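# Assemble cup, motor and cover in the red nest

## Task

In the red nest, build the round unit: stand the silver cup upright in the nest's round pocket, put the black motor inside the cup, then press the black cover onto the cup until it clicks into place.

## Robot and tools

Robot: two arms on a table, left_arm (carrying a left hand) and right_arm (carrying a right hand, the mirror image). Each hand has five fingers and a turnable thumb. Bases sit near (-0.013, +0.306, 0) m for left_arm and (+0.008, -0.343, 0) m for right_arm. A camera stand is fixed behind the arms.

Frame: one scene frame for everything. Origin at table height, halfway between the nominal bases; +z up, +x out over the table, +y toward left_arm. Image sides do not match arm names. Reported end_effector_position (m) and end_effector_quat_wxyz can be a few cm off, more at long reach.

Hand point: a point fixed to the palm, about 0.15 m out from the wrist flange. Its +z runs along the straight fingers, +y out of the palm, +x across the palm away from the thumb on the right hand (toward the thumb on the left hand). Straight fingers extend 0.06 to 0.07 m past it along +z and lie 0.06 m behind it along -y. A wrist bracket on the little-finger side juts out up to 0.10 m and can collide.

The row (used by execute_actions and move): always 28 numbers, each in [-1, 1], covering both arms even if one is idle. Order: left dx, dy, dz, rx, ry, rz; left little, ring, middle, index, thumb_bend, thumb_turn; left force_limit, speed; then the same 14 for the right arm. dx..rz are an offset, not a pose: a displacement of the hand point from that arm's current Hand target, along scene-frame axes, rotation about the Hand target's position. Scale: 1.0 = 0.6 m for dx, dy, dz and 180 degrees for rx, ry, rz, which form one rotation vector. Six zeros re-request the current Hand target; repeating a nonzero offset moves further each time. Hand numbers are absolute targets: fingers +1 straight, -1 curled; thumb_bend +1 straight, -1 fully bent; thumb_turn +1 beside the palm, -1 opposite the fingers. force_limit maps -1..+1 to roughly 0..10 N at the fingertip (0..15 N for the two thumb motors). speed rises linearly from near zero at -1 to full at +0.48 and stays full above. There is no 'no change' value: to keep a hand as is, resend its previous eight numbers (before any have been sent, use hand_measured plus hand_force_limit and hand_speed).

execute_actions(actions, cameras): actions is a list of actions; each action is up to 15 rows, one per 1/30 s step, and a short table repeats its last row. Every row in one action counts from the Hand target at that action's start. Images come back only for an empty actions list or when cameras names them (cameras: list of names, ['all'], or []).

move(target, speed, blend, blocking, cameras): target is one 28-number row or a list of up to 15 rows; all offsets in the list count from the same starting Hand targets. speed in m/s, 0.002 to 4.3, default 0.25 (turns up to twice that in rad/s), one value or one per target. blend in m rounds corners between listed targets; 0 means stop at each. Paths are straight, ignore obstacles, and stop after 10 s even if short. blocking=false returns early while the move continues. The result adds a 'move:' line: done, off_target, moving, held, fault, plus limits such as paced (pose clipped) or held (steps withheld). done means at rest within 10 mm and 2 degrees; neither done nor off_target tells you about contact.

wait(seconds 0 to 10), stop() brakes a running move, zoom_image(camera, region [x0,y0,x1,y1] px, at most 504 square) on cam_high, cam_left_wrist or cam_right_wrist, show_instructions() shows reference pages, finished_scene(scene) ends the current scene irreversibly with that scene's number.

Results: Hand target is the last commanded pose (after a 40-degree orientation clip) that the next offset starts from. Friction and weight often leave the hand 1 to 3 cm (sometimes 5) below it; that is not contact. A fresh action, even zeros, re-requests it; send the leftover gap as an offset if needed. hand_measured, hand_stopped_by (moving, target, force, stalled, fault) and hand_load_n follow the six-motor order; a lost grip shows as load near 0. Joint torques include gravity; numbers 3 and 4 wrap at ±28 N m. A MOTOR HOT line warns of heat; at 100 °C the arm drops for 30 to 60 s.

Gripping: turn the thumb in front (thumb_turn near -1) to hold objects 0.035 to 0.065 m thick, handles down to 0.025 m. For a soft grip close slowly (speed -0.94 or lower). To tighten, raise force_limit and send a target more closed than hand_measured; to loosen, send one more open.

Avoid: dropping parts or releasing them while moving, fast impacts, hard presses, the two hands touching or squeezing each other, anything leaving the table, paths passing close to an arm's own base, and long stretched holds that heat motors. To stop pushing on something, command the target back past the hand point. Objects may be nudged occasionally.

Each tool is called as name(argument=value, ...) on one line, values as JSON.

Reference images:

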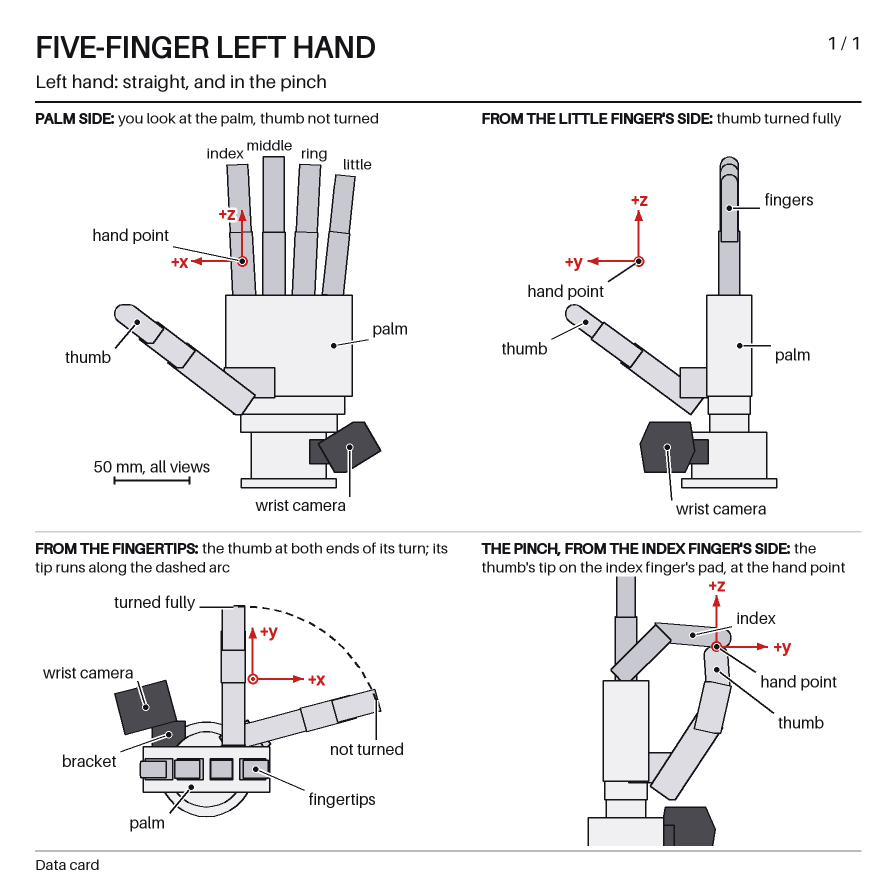

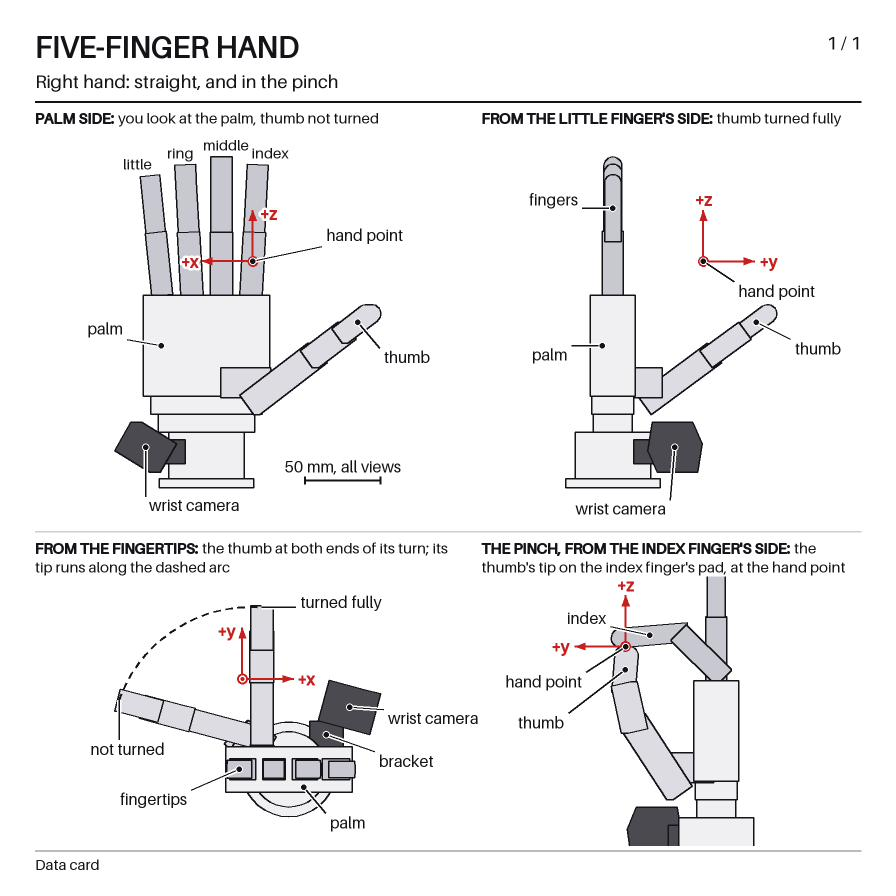

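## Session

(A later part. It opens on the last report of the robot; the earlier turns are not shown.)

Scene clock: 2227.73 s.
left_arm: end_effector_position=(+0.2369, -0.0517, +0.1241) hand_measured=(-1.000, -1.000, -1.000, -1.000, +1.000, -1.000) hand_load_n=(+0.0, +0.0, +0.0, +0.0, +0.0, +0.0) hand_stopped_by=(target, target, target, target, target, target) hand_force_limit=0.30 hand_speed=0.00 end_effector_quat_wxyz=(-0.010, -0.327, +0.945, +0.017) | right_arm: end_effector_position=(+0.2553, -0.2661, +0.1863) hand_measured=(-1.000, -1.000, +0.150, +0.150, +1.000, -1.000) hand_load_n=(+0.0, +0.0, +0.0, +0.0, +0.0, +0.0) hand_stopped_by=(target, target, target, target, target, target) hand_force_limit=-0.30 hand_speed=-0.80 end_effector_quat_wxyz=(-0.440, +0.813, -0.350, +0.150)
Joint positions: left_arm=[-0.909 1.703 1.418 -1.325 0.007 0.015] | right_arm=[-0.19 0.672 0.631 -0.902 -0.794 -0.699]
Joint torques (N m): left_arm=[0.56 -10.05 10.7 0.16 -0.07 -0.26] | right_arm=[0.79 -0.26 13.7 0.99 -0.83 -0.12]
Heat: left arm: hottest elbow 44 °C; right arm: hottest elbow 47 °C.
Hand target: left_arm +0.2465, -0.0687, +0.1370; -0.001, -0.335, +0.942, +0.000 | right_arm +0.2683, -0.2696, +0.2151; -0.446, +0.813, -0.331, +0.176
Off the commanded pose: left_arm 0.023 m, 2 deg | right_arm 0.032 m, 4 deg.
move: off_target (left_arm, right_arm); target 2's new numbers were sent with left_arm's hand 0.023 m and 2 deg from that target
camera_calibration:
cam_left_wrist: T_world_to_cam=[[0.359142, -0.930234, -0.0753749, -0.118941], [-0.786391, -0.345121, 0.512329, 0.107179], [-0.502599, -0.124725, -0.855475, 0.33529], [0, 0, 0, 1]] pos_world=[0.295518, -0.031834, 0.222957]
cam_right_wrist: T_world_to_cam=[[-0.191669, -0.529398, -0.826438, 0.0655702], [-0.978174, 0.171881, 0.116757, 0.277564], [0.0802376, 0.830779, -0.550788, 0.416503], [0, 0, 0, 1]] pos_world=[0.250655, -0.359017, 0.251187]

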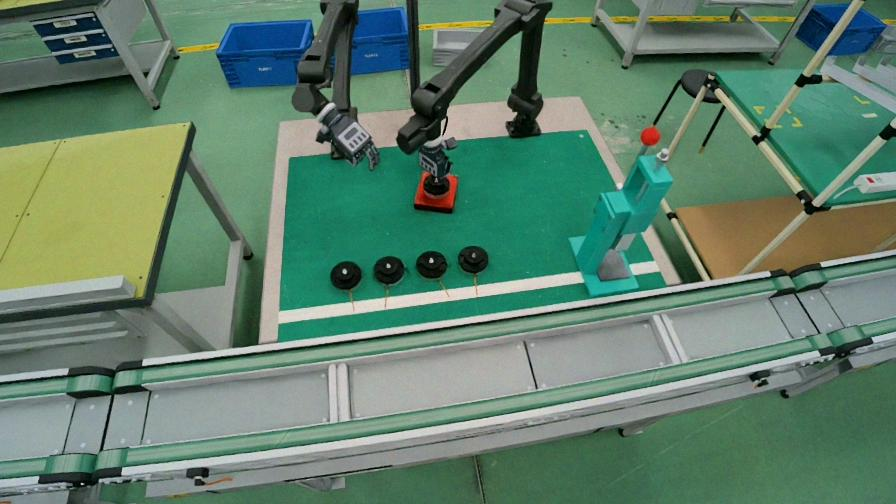

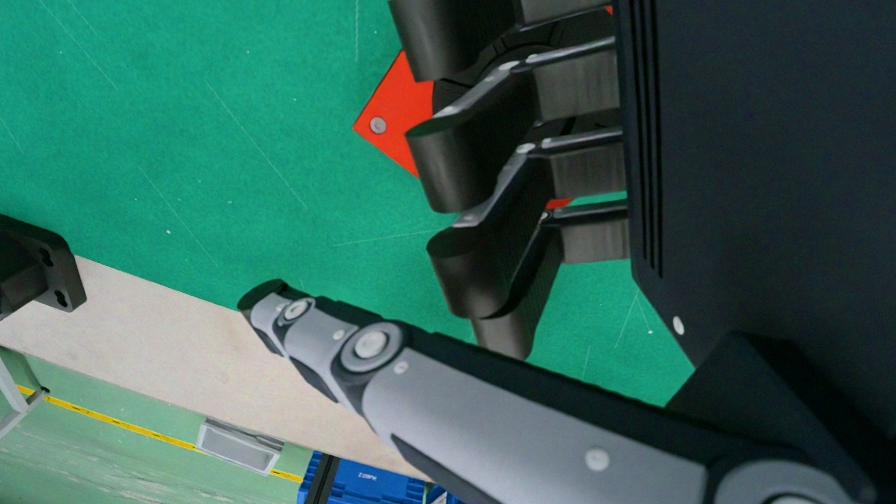

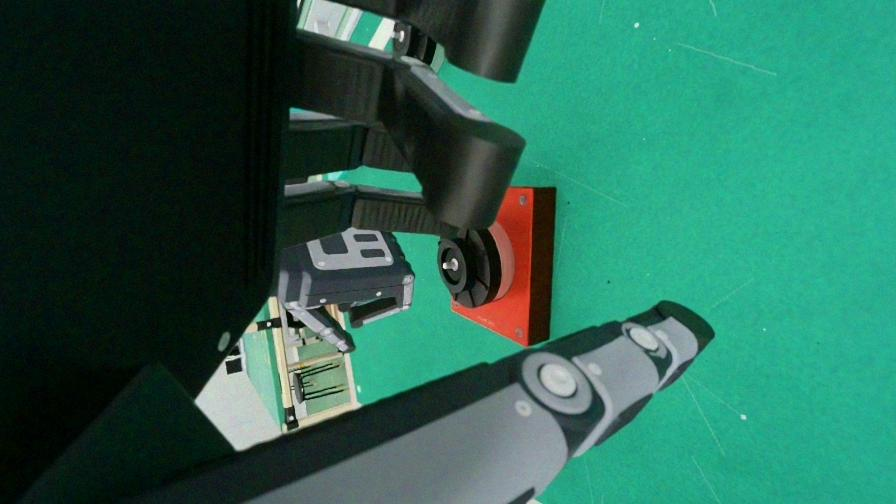

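move(target=[[0.0025,-0.0138,-0.0617,0,0,0,-1,-1,-1,-1,1,-1,0.3,0, 0,0,0,0,0,0,-1,-1,0.15,0.15,1,-1,-0.3,-0.8]], speed=0.06, cameras=["cam_left_wrist","cam_right_wrist","cam_high"])

zoom_image(camera="cam_right_wrist", region=[340, 170, 540, 340])

zoom_image(camera="cam_high", region=[400, 130, 480, 210])

Scene clock: 2250.77 s.
left_arm: end_effector_position=(+0.2438, -0.0654, +0.0999) hand_measured=(-1.000, -1.000, -1.000, -1.000, +1.000, -1.000) hand_load_n=(+0.0, +0.0, +0.0, +0.0, +0.0, +0.0) hand_stopped_by=(target, target, target, target, target, target) hand_force_limit=0.30 hand_speed=0.00 end_effector_quat_wxyz=(-0.006, -0.327, +0.945, +0.012) | right_arm: end_effector_position=(+0.2553, -0.2661, +0.1863) hand_measured=(-1.000, -1.000, +0.150, +0.150, +1.000, -1.000) hand_load_n=(+0.0, +0.0, +0.0, +0.0, +0.0, +0.0) hand_stopped_by=(target, target, target, target, target, target) hand_force_limit=-0.30 hand_speed=-0.80 end_effector_quat_wxyz=(-0.440, +0.813, -0.350, +0.150)
Joint positions: left_arm=[-0.916 1.751 1.418 -1.265 0.004 0.007] | right_arm=[-0.19 0.672 0.631 -0.902 -0.794 -0.699]
Joint torques (N m): left_arm=[0.26 -10.75 8.02 1.11 -0.1 -0.27] | right_arm=[0.73 -0.38 13.67 1.01 -0.84 -0.12]
Heat: left arm: hottest elbow 47 °C; right arm: hottest elbow 47 °C.
Hand target: left_arm +0.2480, -0.0770, +0.0999; -0.001, -0.335, +0.942, +0.000 | right_arm +0.2683, -0.2696, +0.2151; -0.446, +0.813, -0.331, +0.176
Off the commanded pose: left_arm 0.012 m, 2 deg | right_arm 0.032 m, 4 deg.
move: off_target (left_arm, right_arm)
camera_calibration:
cam_left_wrist: T_world_to_cam=[[0.359783, -0.930783, -0.0647983, -0.137249], [-0.791622, -0.341276, 0.506819, 0.122298], [-0.493853, -0.131049, -0.859614, 0.314138], [0, 0, 0, 1]] pos_world=[0.301332, -0.044844, 0.199161]
cam_right_wrist: T_world_to_cam=[[-0.191669, -0.529398, -0.826438, 0.0655702], [-0.978174, 0.171881, 0.116757, 0.277564], [0.0802376, 0.830779, -0.550788, 0.416503], [0, 0, 0, 1]] pos_world=[0.250655, -0.359017, 0.251187]

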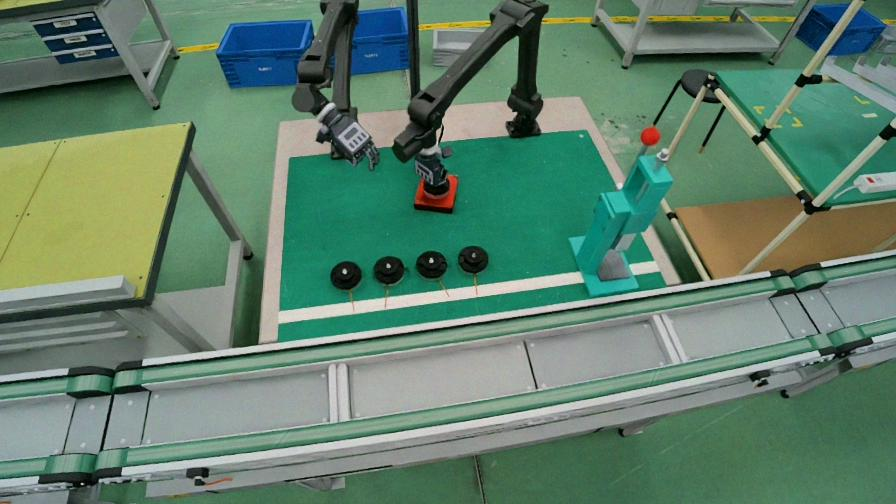

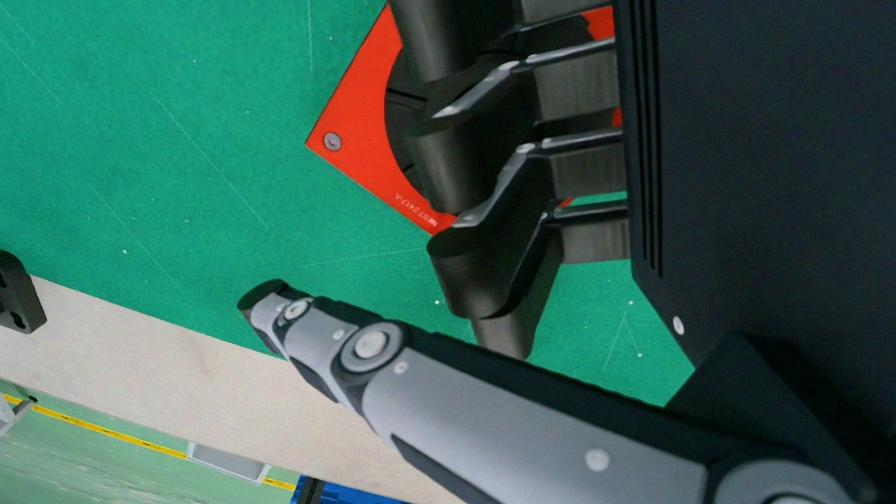

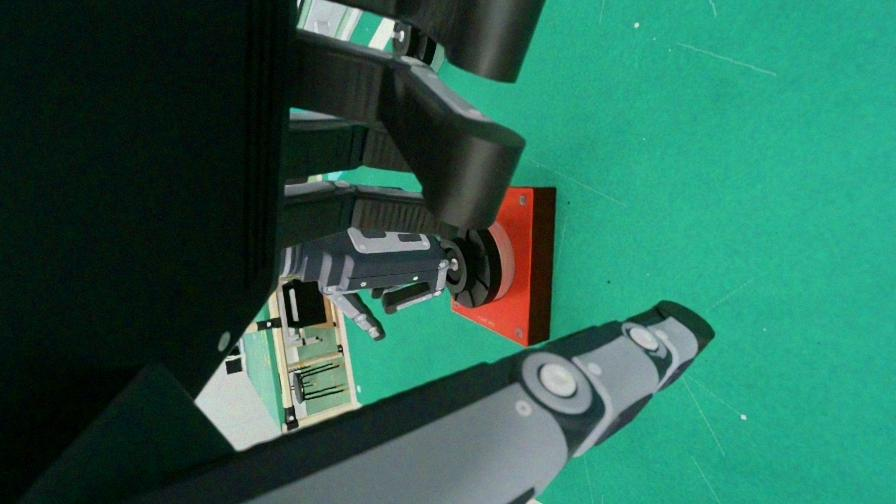

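Scaled by 2.520 from the camera's 896x504 image, which has a finer 1280x720 frame.

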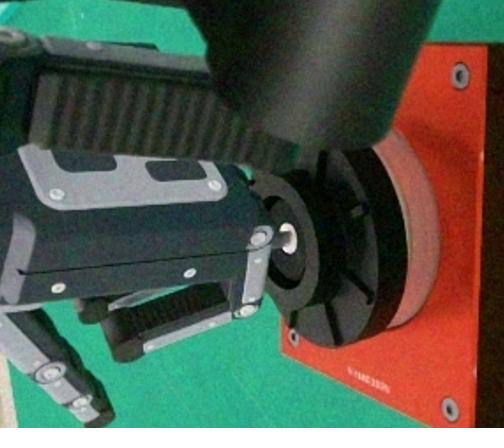

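Scaled by 6.300 from the camera's 896x504 image, which has a finer 1280x720 frame.

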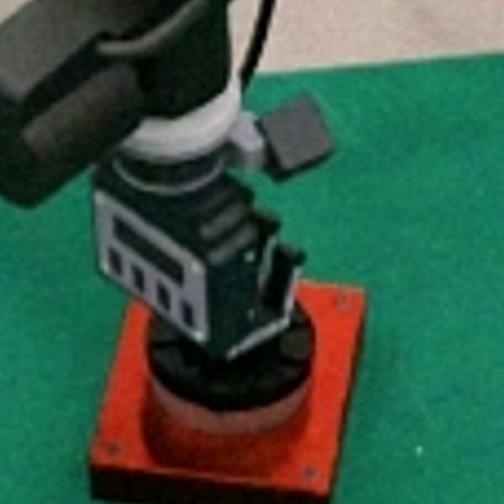

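move(target=[[-0.002,0.002,-0.035,0,0,0,-1,-1,-1,-1,1,-1,0.3,0, 0,0,0,0,0,0,-1,-1,0.15,0.15,1,-1,-0.3,-0.8]], speed=0.04)

move(target=[[0,0,-0.02,0,0,0,-1,-1,-1,-1,1,-1,0.3,0, 0,0,0,0,0,0,-1,-1,0.15,0.15,1,-1,-0.3,-0.8]], speed=0.04, cameras=["cam_left_wrist","cam_right_wrist","cam_high"])

zoom_image(camera="cam_right_wrist", region=[340, 170, 540, 340])

zoom_image(camera="cam_high", region=[400, 130, 480, 210])

Scene clock: 2287.73 s.
left_arm: end_effector_position=(+0.2463, -0.0685, +0.0826) hand_measured=(-1.000, -1.000, -1.000, -1.000, +1.000, -1.000) hand_load_n=(+0.5, +0.5, +0.0, +0.5, +0.0, +0.0) hand_stopped_by=(target, target, target, target, target, target) hand_force_limit=0.30 hand_speed=0.00 end_effector_quat_wxyz=(-0.004, -0.327, +0.945, +0.006) | right_arm: end_effector_position=(+0.2553, -0.2661, +0.1863) hand_measured=(-1.000, -1.000, +0.150, +0.150, +1.000, -1.000) hand_load_n=(+0.0, +0.0, -0.5, +0.0, +0.0, +0.0) hand_stopped_by=(target, target, target, target, target, target) hand_force_limit=-0.30 hand_speed=-0.80 end_effector_quat_wxyz=(-0.440, +0.813, -0.350, +0.150)
Joint positions: left_arm=[-0.916 1.766 1.394 -1.212 0.004 0.007] | right_arm=[-0.19 0.672 0.631 -0.902 -0.794 -0.699]
Joint torques (N m): left_arm=[0.62 -10.4 7.1 1.14 -0.1 -0.25] | right_arm=[0.67 -0.32 13.68 1.01 -0.83 -0.12]
Heat: left arm: hottest elbow 46 °C; right arm: hottest elbow 47 °C.
Hand target: left_arm +0.2468, -0.0758, +0.0789; -0.001, -0.335, +0.942, +0.000 | right_arm +0.2683, -0.2696, +0.2151; -0.446, +0.813, -0.331, +0.176
Off the commanded pose: left_arm 0.008 m, 1 deg | right_arm 0.032 m, 4 deg.
move: off_target (right_arm)

Scene clock: 2288.87 s.
left_arm: end_effector_position=(+0.2462, -0.0689, +0.0732) hand_measured=(-1.000, -1.000, -1.000, -1.000, +1.000, -1.000) hand_load_n=(+0.0, +0.0, +0.0, +0.0, -0.5, +0.0) hand_stopped_by=(target, target, target, target, target, target) hand_force_limit=0.30 hand_speed=0.00 end_effector_quat_wxyz=(-0.004, -0.327, +0.945, +0.004) | right_arm: end_effector_position=(+0.2553, -0.2661, +0.1863) hand_measured=(-1.000, -1.000, +0.150, +0.150, +1.000, -1.000) hand_load_n=(+0.0, +0.5, +0.0, +0.0, +0.0, +0.0) hand_stopped_by=(target, target, target, target, target, target) hand_force_limit=-0.30 hand_speed=-0.80 end_effector_quat_wxyz=(-0.440, +0.813, -0.350, +0.150)
Joint positions: left_arm=[-0.916 1.774 1.379 -1.186 0.005 0.007] | right_arm=[-0.19 0.672 0.631 -0.902 -0.794 -0.699]
Joint torques (N m): left_arm=[0.62 -10.52 6.79 1.25 -0.09 -0.27] | right_arm=[0.79 -0.32 13.68 0.99 -0.83 -0.12]
Heat: left arm: hottest elbow 46 °C; right arm: hottest elbow 47 °C.
Hand target: left_arm +0.2468, -0.0758, +0.0669; -0.001, -0.335, +0.942, +0.000 | right_arm +0.2683, -0.2696, +0.2151; -0.446, +0.813, -0.331, +0.176
Off the commanded pose: left_arm 0.009 m, 1 deg | right_arm 0.032 m, 4 deg.
move: off_target (right_arm)
camera_calibration:
cam_left_wrist: T_world_to_cam=[[0.360257, -0.931604, -0.0482602, -0.144427], [-0.796364, -0.334077, 0.50418, 0.138469], [-0.485819, -0.143202, -0.862249, 0.289289], [0, 0, 0, 1]] pos_world=[0.302844, -0.0468631, 0.172656]
cam_right_wrist: T_world_to_cam=[[-0.191669, -0.529398, -0.826438, 0.0655702], [-0.978174, 0.171881, 0.116757, 0.277564], [0.0802376, 0.830779, -0.550788, 0.416503], [0, 0, 0, 1]] pos_world=[0.250655, -0.359017, 0.251187]

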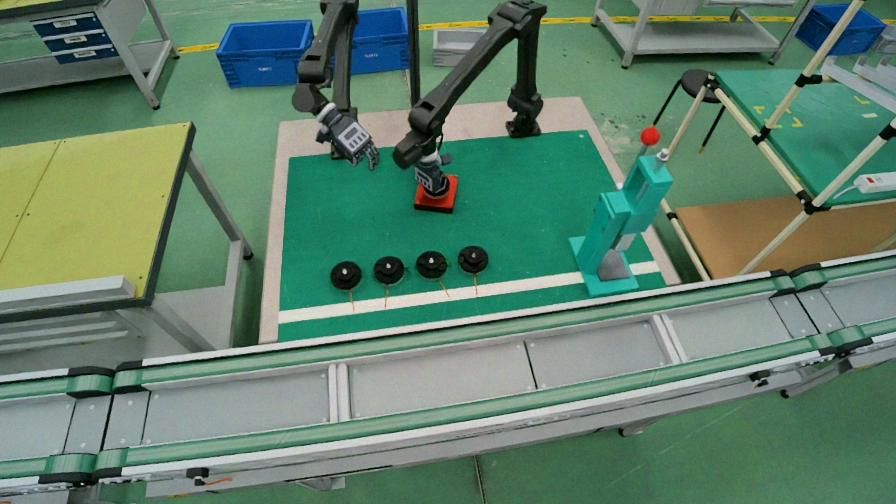

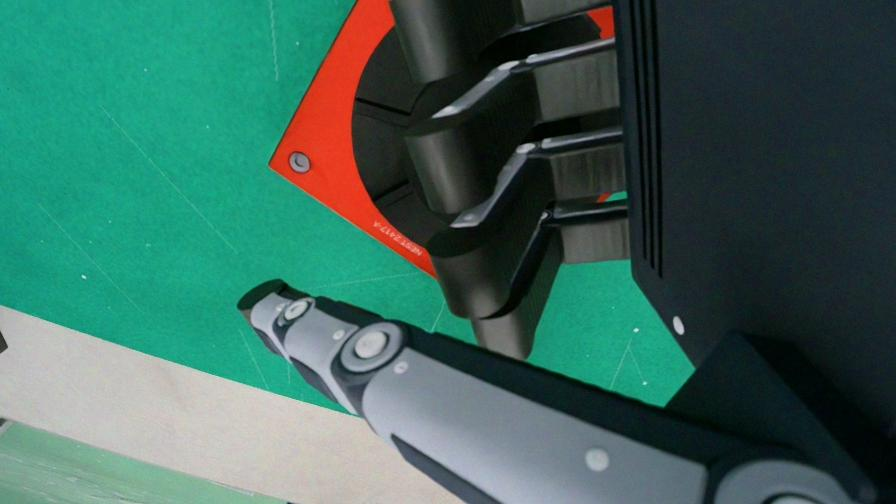

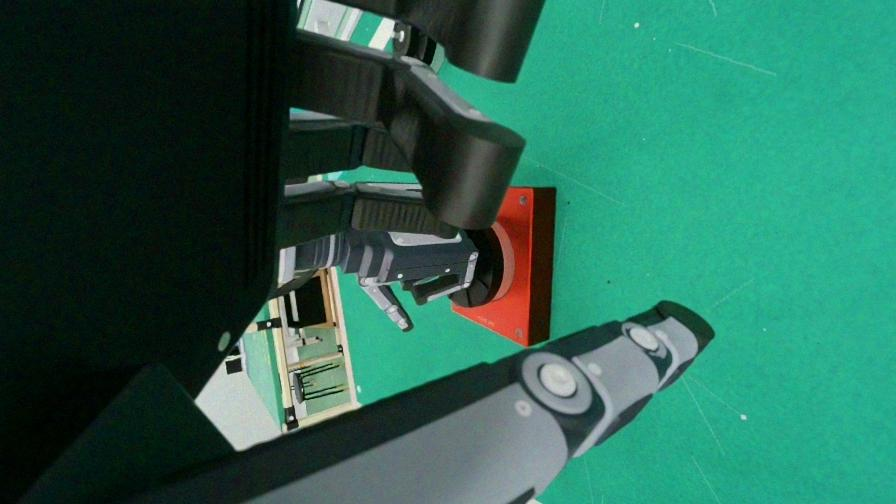

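Scaled by 2.520 from the camera's 896x504 image, which has a finer 1280x720 frame.

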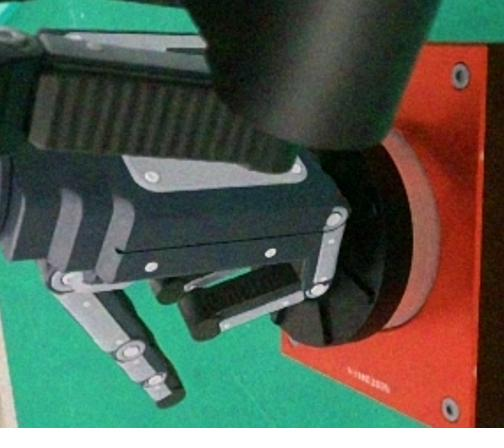

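Scaled by 6.300 from the camera's 896x504 image, which has a finer 1280x720 frame.

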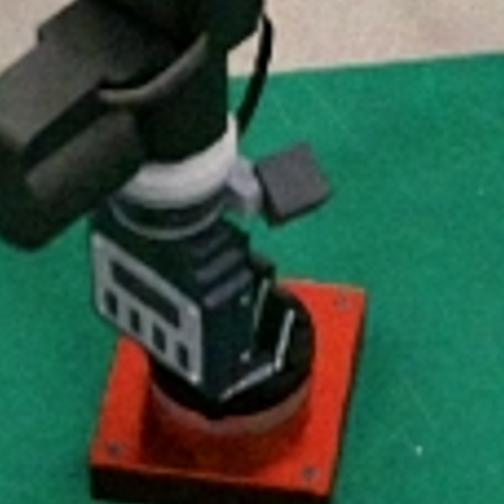

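move(target=[[0,0,-0.025,0,0,0,-1,-1,-1,-1,1,-1,0.3,0, 0,0,0,0,0,0,-1,-1,0.15,0.15,1,-1,-0.3,-0.8]], speed=0.04)

move(target=[[0,0,-0.02,0,0,0,-1,-1,-1,-1,1,-1,0.3,0, 0,0,0,0,0,0,-1,-1,0.15,0.15,1,-1,-0.3,-0.8]], speed=0.04, cameras=["cam_right_wrist","cam_high"])

zoom_image(camera="cam_right_wrist", region=[340, 170, 540, 340])

Scene clock: 2300.63 s.
left_arm: end_effector_position=(+0.2478, -0.0721, +0.0713) hand_measured=(-1.000, -1.000, -1.000, -1.000, +1.000, -1.000) hand_load_n=(+0.0, -2.5, +0.0, -0.5, +0.0, +0.0) hand_stopped_by=(target, target, target, target, target, target) hand_force_limit=0.30 hand_speed=0.00 end_effector_quat_wxyz=(-0.002, -0.331, +0.944, -0.003) | right_arm: end_effector_position=(+0.2553, -0.2661, +0.1863) hand_measured=(-1.000, -1.000, +0.150, +0.150, +1.000, -1.000) hand_load_n=(+0.0, +0.0, +0.0, +0.0, +0.0, +0.0) hand_stopped_by=(target, target, target, target, target, target) hand_force_limit=-0.30 hand_speed=-0.80 end_effector_quat_wxyz=(-0.440, +0.813, -0.350, +0.150)
Joint positions: left_arm=[-0.916 1.774 1.375 -1.169 0.007 0] | right_arm=[-0.19 0.672 0.631 -0.902 -0.794 -0.699]
Joint torques (N m): left_arm=[0.5 -9.35 5.63 1.94 -0.09 -0.23] | right_arm=[0.73 -0.26 13.68 0.98 -0.84 -0.12]
Heat: left arm: hottest elbow 45 °C; right arm: hottest elbow 47 °C.
Hand target: left_arm +0.2468, -0.0758, +0.0519; -0.001, -0.335, +0.942, +0.000 | right_arm +0.2683, -0.2696, +0.2151; -0.446, +0.813, -0.331, +0.176
Off the commanded pose: left_arm 0.020 m, 1 deg | right_arm 0.032 m, 4 deg.
move: off_target (left_arm, right_arm)

Scene clock: 2301.63 s.
left_arm: end_effector_position=(+0.2487, -0.0732, +0.0702) hand_measured=(-1.000, -1.000, -1.000, -1.000, +1.000, -1.000) hand_load_n=(+0.0, -3.5, -0.5, +0.0, +0.0, +0.0) hand_stopped_by=(target, target, target, target, target, target) hand_force_limit=0.30 hand_speed=0.00 end_effector_quat_wxyz=(+0.000, -0.331, +0.944, -0.010) | right_arm: end_effector_position=(+0.2553, -0.2661, +0.1863) hand_measured=(-1.000, -1.000, +0.150, +0.150, +1.000, -1.000) hand_load_n=(+0.0, +0.5, +0.0, +0.0, +0.0, +0.0) hand_stopped_by=(target, target, target, target, target, target) hand_force_limit=-0.30 hand_speed=-0.80 end_effector_quat_wxyz=(-0.440, +0.813, -0.350, +0.150)
Joint positions: left_arm=[-0.916 1.768 1.366 -1.15 0.007 0] | right_arm=[-0.19 0.672 0.631 -0.902 -0.794 -0.699]
Joint torques (N m): left_arm=[0.21 -7.59 5.03 2.36 -0.08 -0.24] | right_arm=[0.67 -0.32 13.7 1.01 -0.83 -0.12]
Heat: left arm: hottest elbow 45 °C; right arm: hottest elbow 47 °C.
Hand target: left_arm +0.2468, -0.0758, +0.0399; -0.001, -0.335, +0.942, +0.000 | right_arm +0.2683, -0.2696, +0.2151; -0.446, +0.813, -0.331, +0.176
Off the commanded pose: left_arm 0.030 m, 1 deg | right_arm 0.032 m, 4 deg.
move: off_target (left_arm, right_arm)
camera_calibration:
cam_right_wrist: T_world_to_cam=[[-0.191669, -0.529398, -0.826438, 0.0655702], [-0.978174, 0.171881, 0.116757, 0.277564], [0.0802376, 0.830779, -0.550788, 0.416503], [0, 0, 0, 1]] pos_world=[0.250655, -0.359017, 0.251187]
Images, in order (width x height): cam_high 896x504, cam_right_wrist 896x504.

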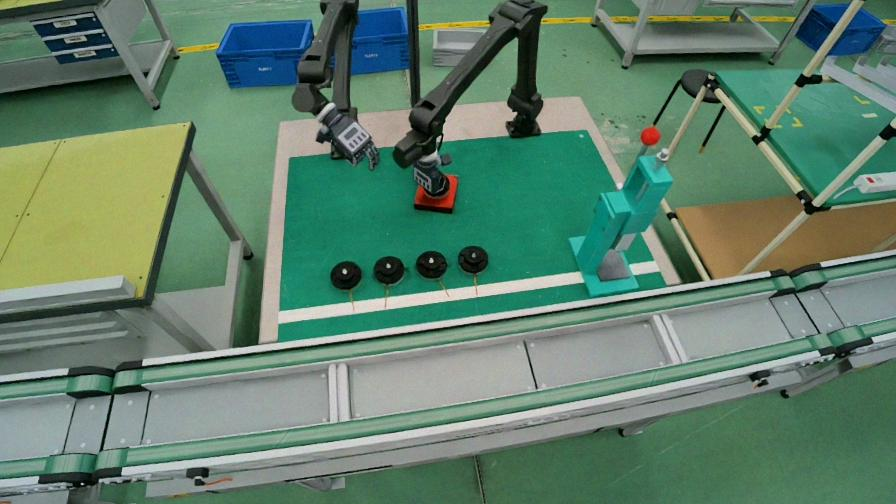

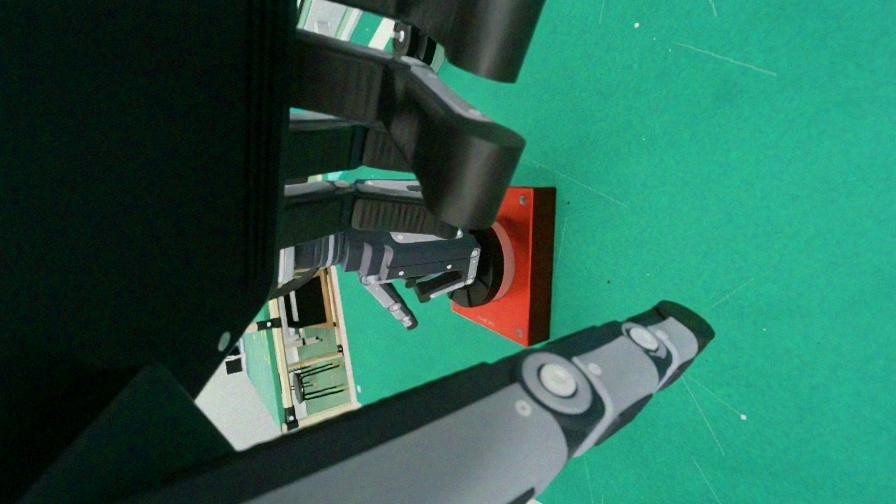

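Scaled by 2.520 from the camera's 896x504 image, which has a finer 1280x720 frame.

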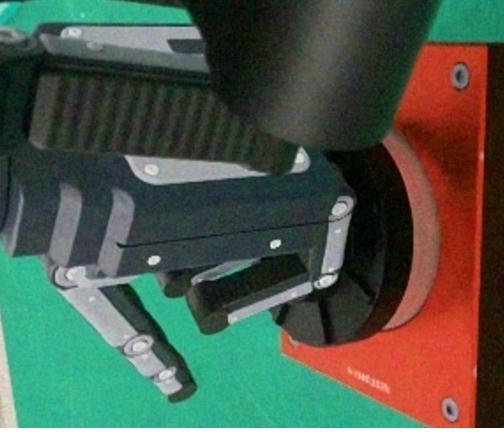

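move(target=[[0,0.003,-0.07,0,0,0,-1,-1,-1,-1,1,-1,0.3,0, 0,0,0,0,0,0,-1,-1,0.15,0.15,1,-1,-0.3,-0.8]], speed=0.06)

Scene clock: 2310.37 s.
left_arm: end_effector_position=(+0.2652, -0.0904, +0.0532) hand_measured=(-1.000, -1.000, -1.000, -1.000, +1.000, -1.000) hand_load_n=(+0.0, -3.0, -1.0, +0.0, +0.0, +0.0) hand_stopped_by=(target, target, target, target, target, target) hand_force_limit=0.30 hand_speed=0.00 end_effector_quat_wxyz=(+0.017, -0.333, +0.941, -0.058) | right_arm: end_effector_position=(+0.2553, -0.2661, +0.1863) hand_measured=(-1.000, -1.000, +0.150, +0.150, +1.000, -1.000) hand_load_n=(+0.0, +0.0, +0.0, +0.0, +0.0, +0.0) hand_stopped_by=(target, target, target, target, target, target) hand_force_limit=-0.30 hand_speed=-0.80 end_effector_quat_wxyz=(-0.440, +0.813, -0.350, +0.150)
Joint positions: left_arm=[-0.912 1.771 1.334 -1.012 0.007 -0.002] | right_arm=[-0.19 0.672 0.631 -0.902 -0.794 -0.699]
Joint torques (N m): left_arm=[0.79 -5.3 3.77 0.95 -0.09 -0.21] | right_arm=[0.73 -0.21 13.68 0.99 -0.83 -0.12]
Heat: left arm: hottest elbow 44 °C; right arm: hottest elbow 47 °C.
Hand target: left_arm +0.2468, -0.0740, -0.0021; -0.001, -0.335, +0.942, +0.000 | right_arm +0.2683, -0.2696, +0.2151; -0.446, +0.813, -0.331, +0.176
Off the commanded pose: left_arm 0.061 m, 7 deg | right_arm 0.032 m, 4 deg.
move: off_target (left_arm, right_arm)

wait(seconds=0.1, cameras=["cam_left_wrist","cam_right_wrist","cam_high"])

zoom_image(camera="cam_right_wrist", region=[340, 170, 540, 340])

zoom_image(camera="cam_high", region=[400, 130, 480, 210])

Scene clock: 2318.30 s.
left_arm: end_effector_position=(+0.2652, -0.0904, +0.0532) hand_measured=(-1.000, -1.000, -1.000, -1.000, +1.000, -1.000) hand_load_n=(+0.0, -3.0, -1.0, +0.0, +0.0, +0.0) hand_stopped_by=(target, target, target, target, target, target) hand_force_limit=0.30 hand_speed=0.00 end_effector_quat_wxyz=(+0.017, -0.333, +0.941, -0.058) | right_arm: end_effector_position=(+0.2553, -0.2661, +0.1863) hand_measured=(-1.000, -1.000, +0.150, +0.150, +1.000, -1.000) hand_load_n=(+0.0, -0.5, +0.0, +0.0, +0.0, +0.0) hand_stopped_by=(target, target, target, target, target, target) hand_force_limit=-0.30 hand_speed=-0.80 end_effector_quat_wxyz=(-0.440, +0.813, -0.350, +0.150)
Joint positions: left_arm=[-0.912 1.771 1.334 -1.012 0.007 -0.002] | right_arm=[-0.19 0.672 0.631 -0.902 -0.794 -0.699]
Joint torques (N m): left_arm=[0.38 -5.71 3.81 1.02 -0.09 -0.22] | right_arm=[0.79 -0.26 13.68 0.98 -0.84 -0.12]
Heat: left arm: hottest elbow 43 °C; right arm: hottest elbow 48 °C.
Hand target: left_arm +0.2468, -0.0740, -0.0021; -0.001, -0.335, +0.942, +0.000 | right_arm +0.2683, -0.2696, +0.2151; -0.446, +0.813, -0.331, +0.176
Off the commanded pose: left_arm 0.061 m, 7 deg | right_arm 0.032 m, 4 deg.
wait: 0.10 s; at rest from the start
camera_calibration:
cam_left_wrist: T_world_to_cam=[[0.371836, -0.925, 0.0781802, -0.181548], [-0.831585, -0.294484, 0.470899, 0.17111], [-0.412559, -0.240111, -0.878716, 0.250964], [0, 0, 0, 1]] pos_world=[0.313336, -0.0572833, 0.154143]
cam_right_wrist: T_world_to_cam=[[-0.191669, -0.529398, -0.826438, 0.0655702], [-0.978174, 0.171881, 0.116757, 0.277564], [0.0802376, 0.830779, -0.550788, 0.416503], [0, 0, 0, 1]] pos_world=[0.250655, -0.359017, 0.251187]

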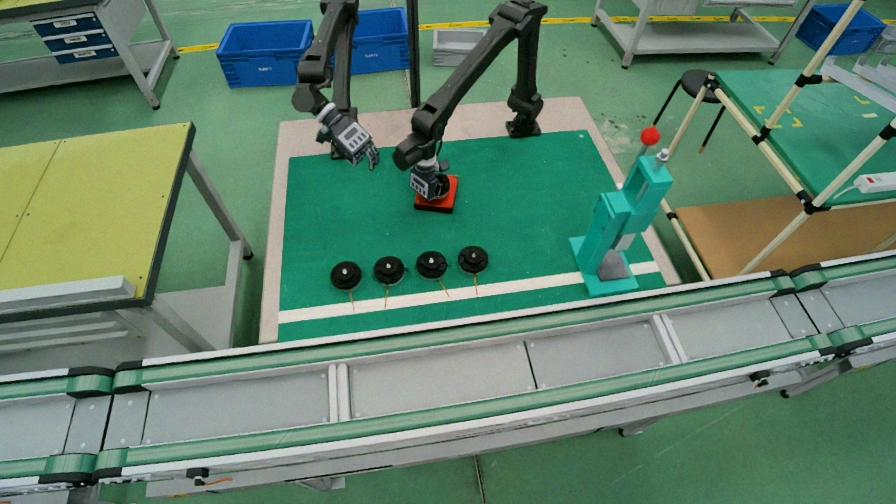

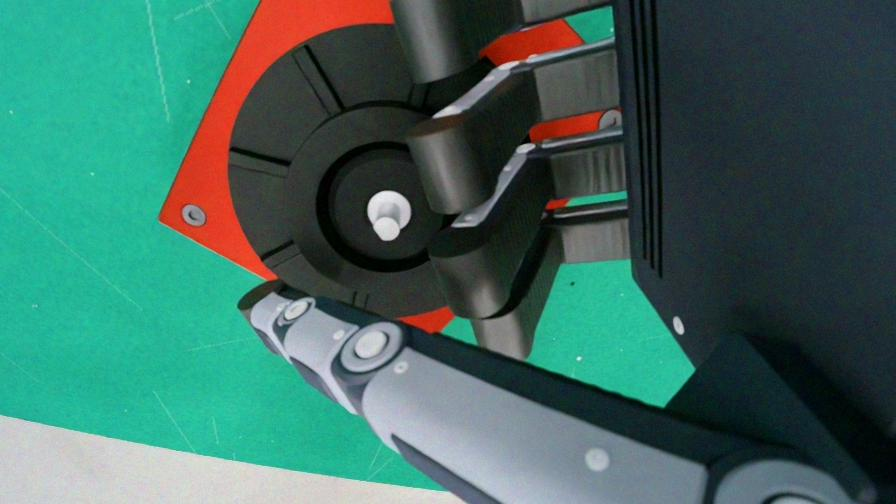

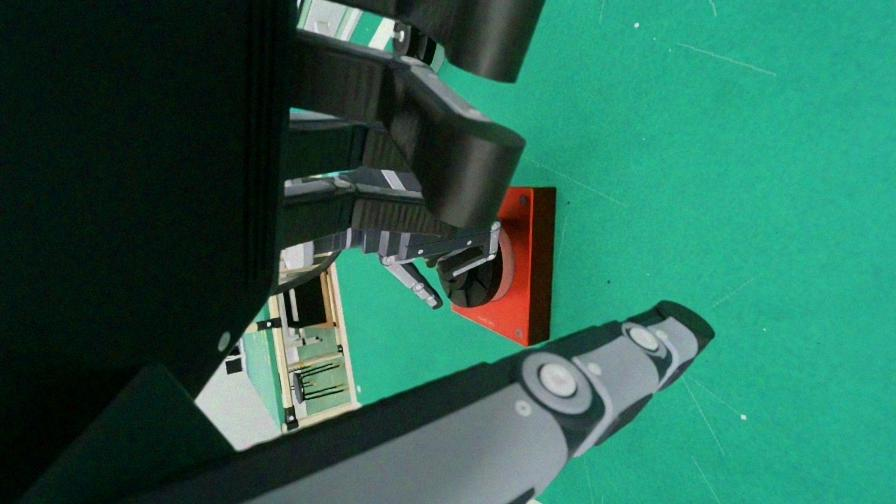

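Scaled by 2.520 from the camera's 896x504 image, which has a finer 1280x720 frame.

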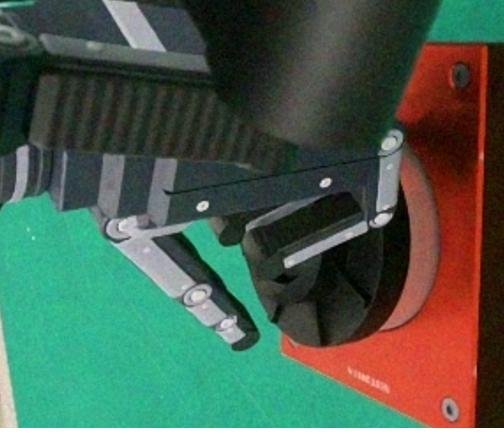

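Scaled by 6.300 from the camera's 896x504 image, which has a finer 1280x720 frame.

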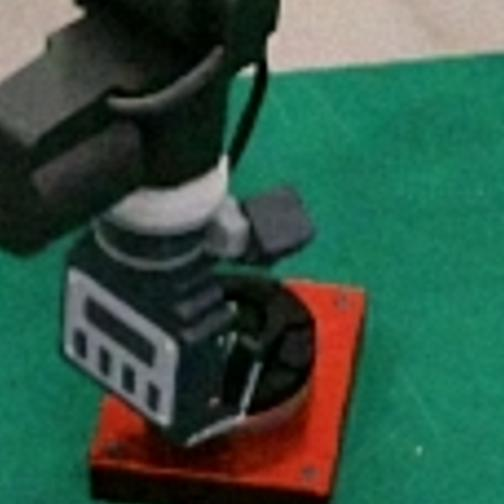

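move(target=[[-0.01,0.01,0.21,0,0,0,-1,-1,-1,-1,1,-1,0.3,0, 0,0,0,0,0,0,-1,-1,0.15,0.15,1,-1,-0.3,-0.8],[-0.032,0.035,0.19,0,0,0,-1,-1,-1,-1,1,-1,0.3,0, 0,0,0,0,0,0,-1,-1,0.15,0.15,1,-1,-0.3,-0.8],[-0.032,0.035,0.145,0,0,0,-1,-1,-1,-1,1,-1,0.3,0, 0,0,0,0,0,0,-1,-1,0.15,0.15,1,-1,-0.3,-0.8]], speed=0.1, cameras=["cam_left_wrist","cam_right_wrist","cam_high"])

zoom_image(camera="cam_right_wrist", region=[340, 170, 540, 340])

zoom_image(camera="cam_high", region=[400, 130, 480, 210])

Scene clock: 2360.10 s.
left_arm: end_effector_position=(+0.2267, -0.0463, +0.0892) hand_measured=(-1.000, -1.000, -1.000, -1.000, +1.000, -1.000) hand_load_n=(+0.0, +0.0, +0.0, +0.0, +0.0, -0.5) hand_stopped_by=(target, target, target, target, target, target) hand_force_limit=0.30 hand_speed=0.00 end_effector_quat_wxyz=(-0.004, -0.333, +0.943, +0.005) | right_arm: end_effector_position=(+0.2553, -0.2661, +0.1863) hand_measured=(-1.000, -1.000, +0.150, +0.150, +1.000, -1.000) hand_load_n=(+0.0, +0.0, +0.0, +0.0, +0.0, +0.0) hand_stopped_by=(target, target, target, target, target, target) hand_force_limit=-0.30 hand_speed=-0.80 end_effector_quat_wxyz=(-0.440, +0.813, -0.350, +0.150)
Joint positions: left_arm=[-0.918 1.686 1.305 -1.201 0.004 -0.005] | right_arm=[-0.19 0.672 0.631 -0.902 -0.794 -0.699]
Joint torques (N m): left_arm=[0.32 -9.29 6.87 1.18 0.01 -0.21] | right_arm=[0.73 -0.26 13.65 0.99 -0.83 -0.12]
Motor temperatures (°C): left_arm=[29 32 41 28 31 27] | right_arm=[31 30 48 29 30 29]
Heat: left arm: hottest elbow 41 °C; right arm: hottest elbow 48 °C.
Hand target: left_arm +0.2276, -0.0530, +0.0849; -0.001, -0.335, +0.942, +0.000 | right_arm +0.2683, -0.2696, +0.2151; -0.446, +0.813, -0.331, +0.176
Off the commanded pose: left_arm 0.008 m, 1 deg | right_arm 0.032 m, 4 deg.
move: off_target (right_arm)
camera_calibration:
cam_left_wrist: T_world_to_cam=[[0.370315, -0.927545, -0.0502627, -0.117569], [-0.792876, -0.343814, 0.50313, 0.121284], [-0.483957, -0.146464, -0.862748, 0.296367], [0, 0, 0, 1]] pos_world=[0.28313, -0.0239445, 0.188759]
cam_right_wrist: T_world_to_cam=[[-0.191669, -0.529398, -0.826438, 0.0655702], [-0.978174, 0.171881, 0.116757, 0.277564], [0.0802376, 0.830779, -0.550788, 0.416503], [0, 0, 0, 1]] pos_world=[0.250655, -0.359017, 0.251187]

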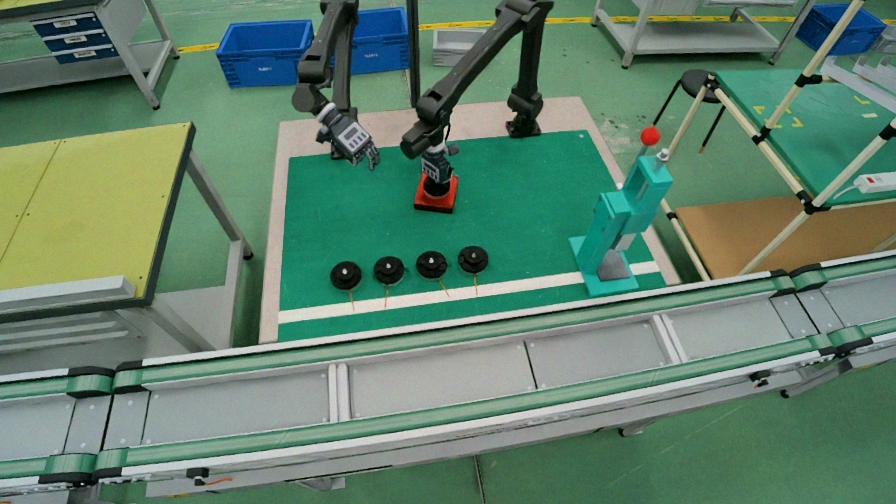

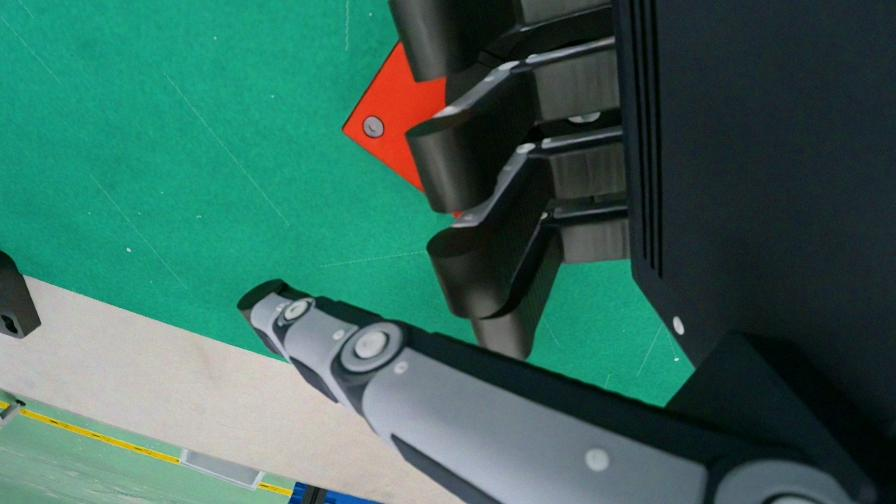

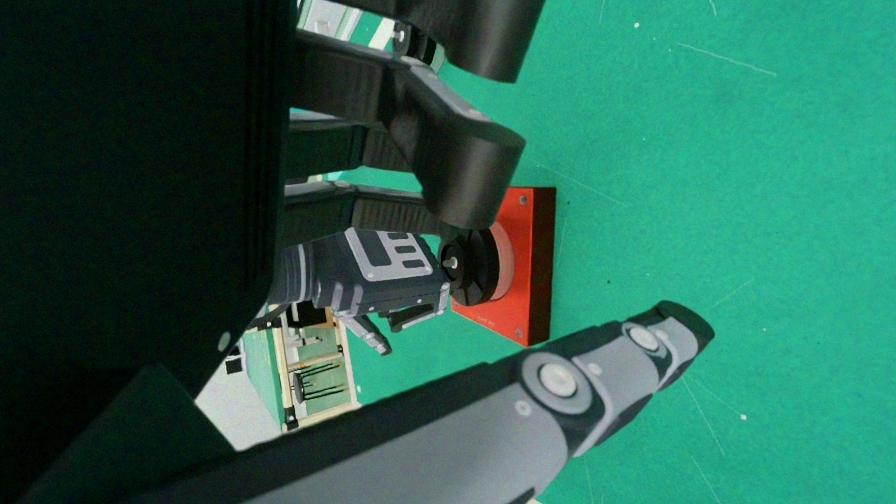

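Scaled by 2.520 from the camera's 896x504 image, which has a finer 1280x720 frame.

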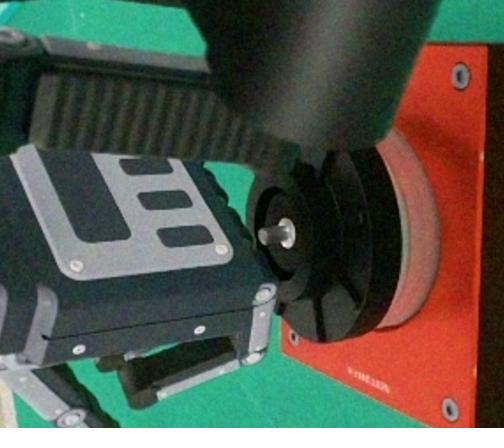

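Scaled by 6.300 from the camera's 896x504 image, which has a finer 1280x720 frame.

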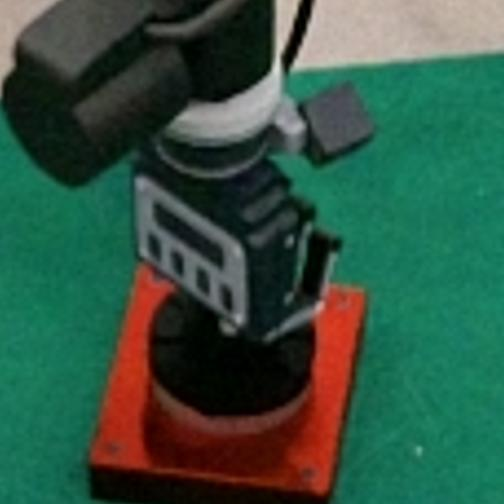

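zoom_image(camera="cam_right_wrist", region=[420, 210, 530, 320])

zoom_image(camera="cam_high", region=[415, 165, 460, 210])

Scaled by 4.582 from the camera's 896x504 image, which has a finer 1280x720 frame.

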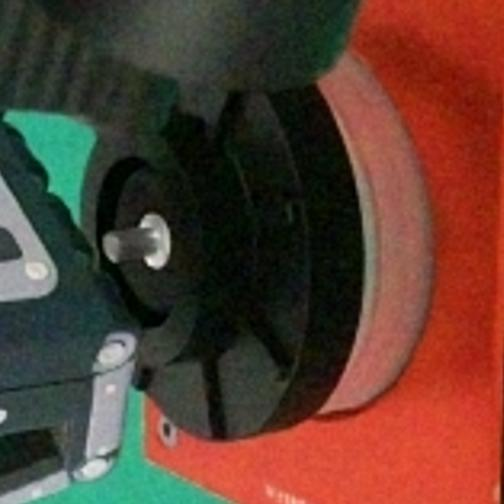

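Scaled by 11.200 from the camera's 896x504 image, which has a finer 1280x720 frame.

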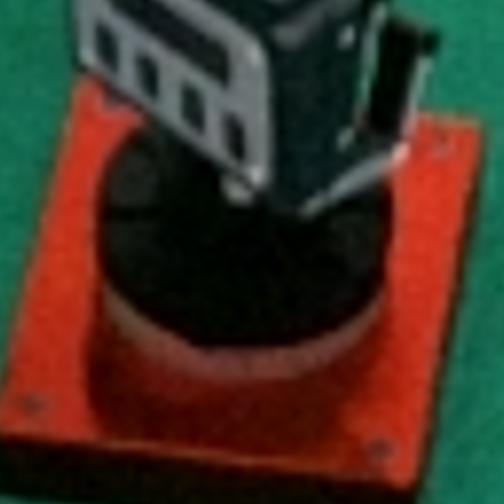

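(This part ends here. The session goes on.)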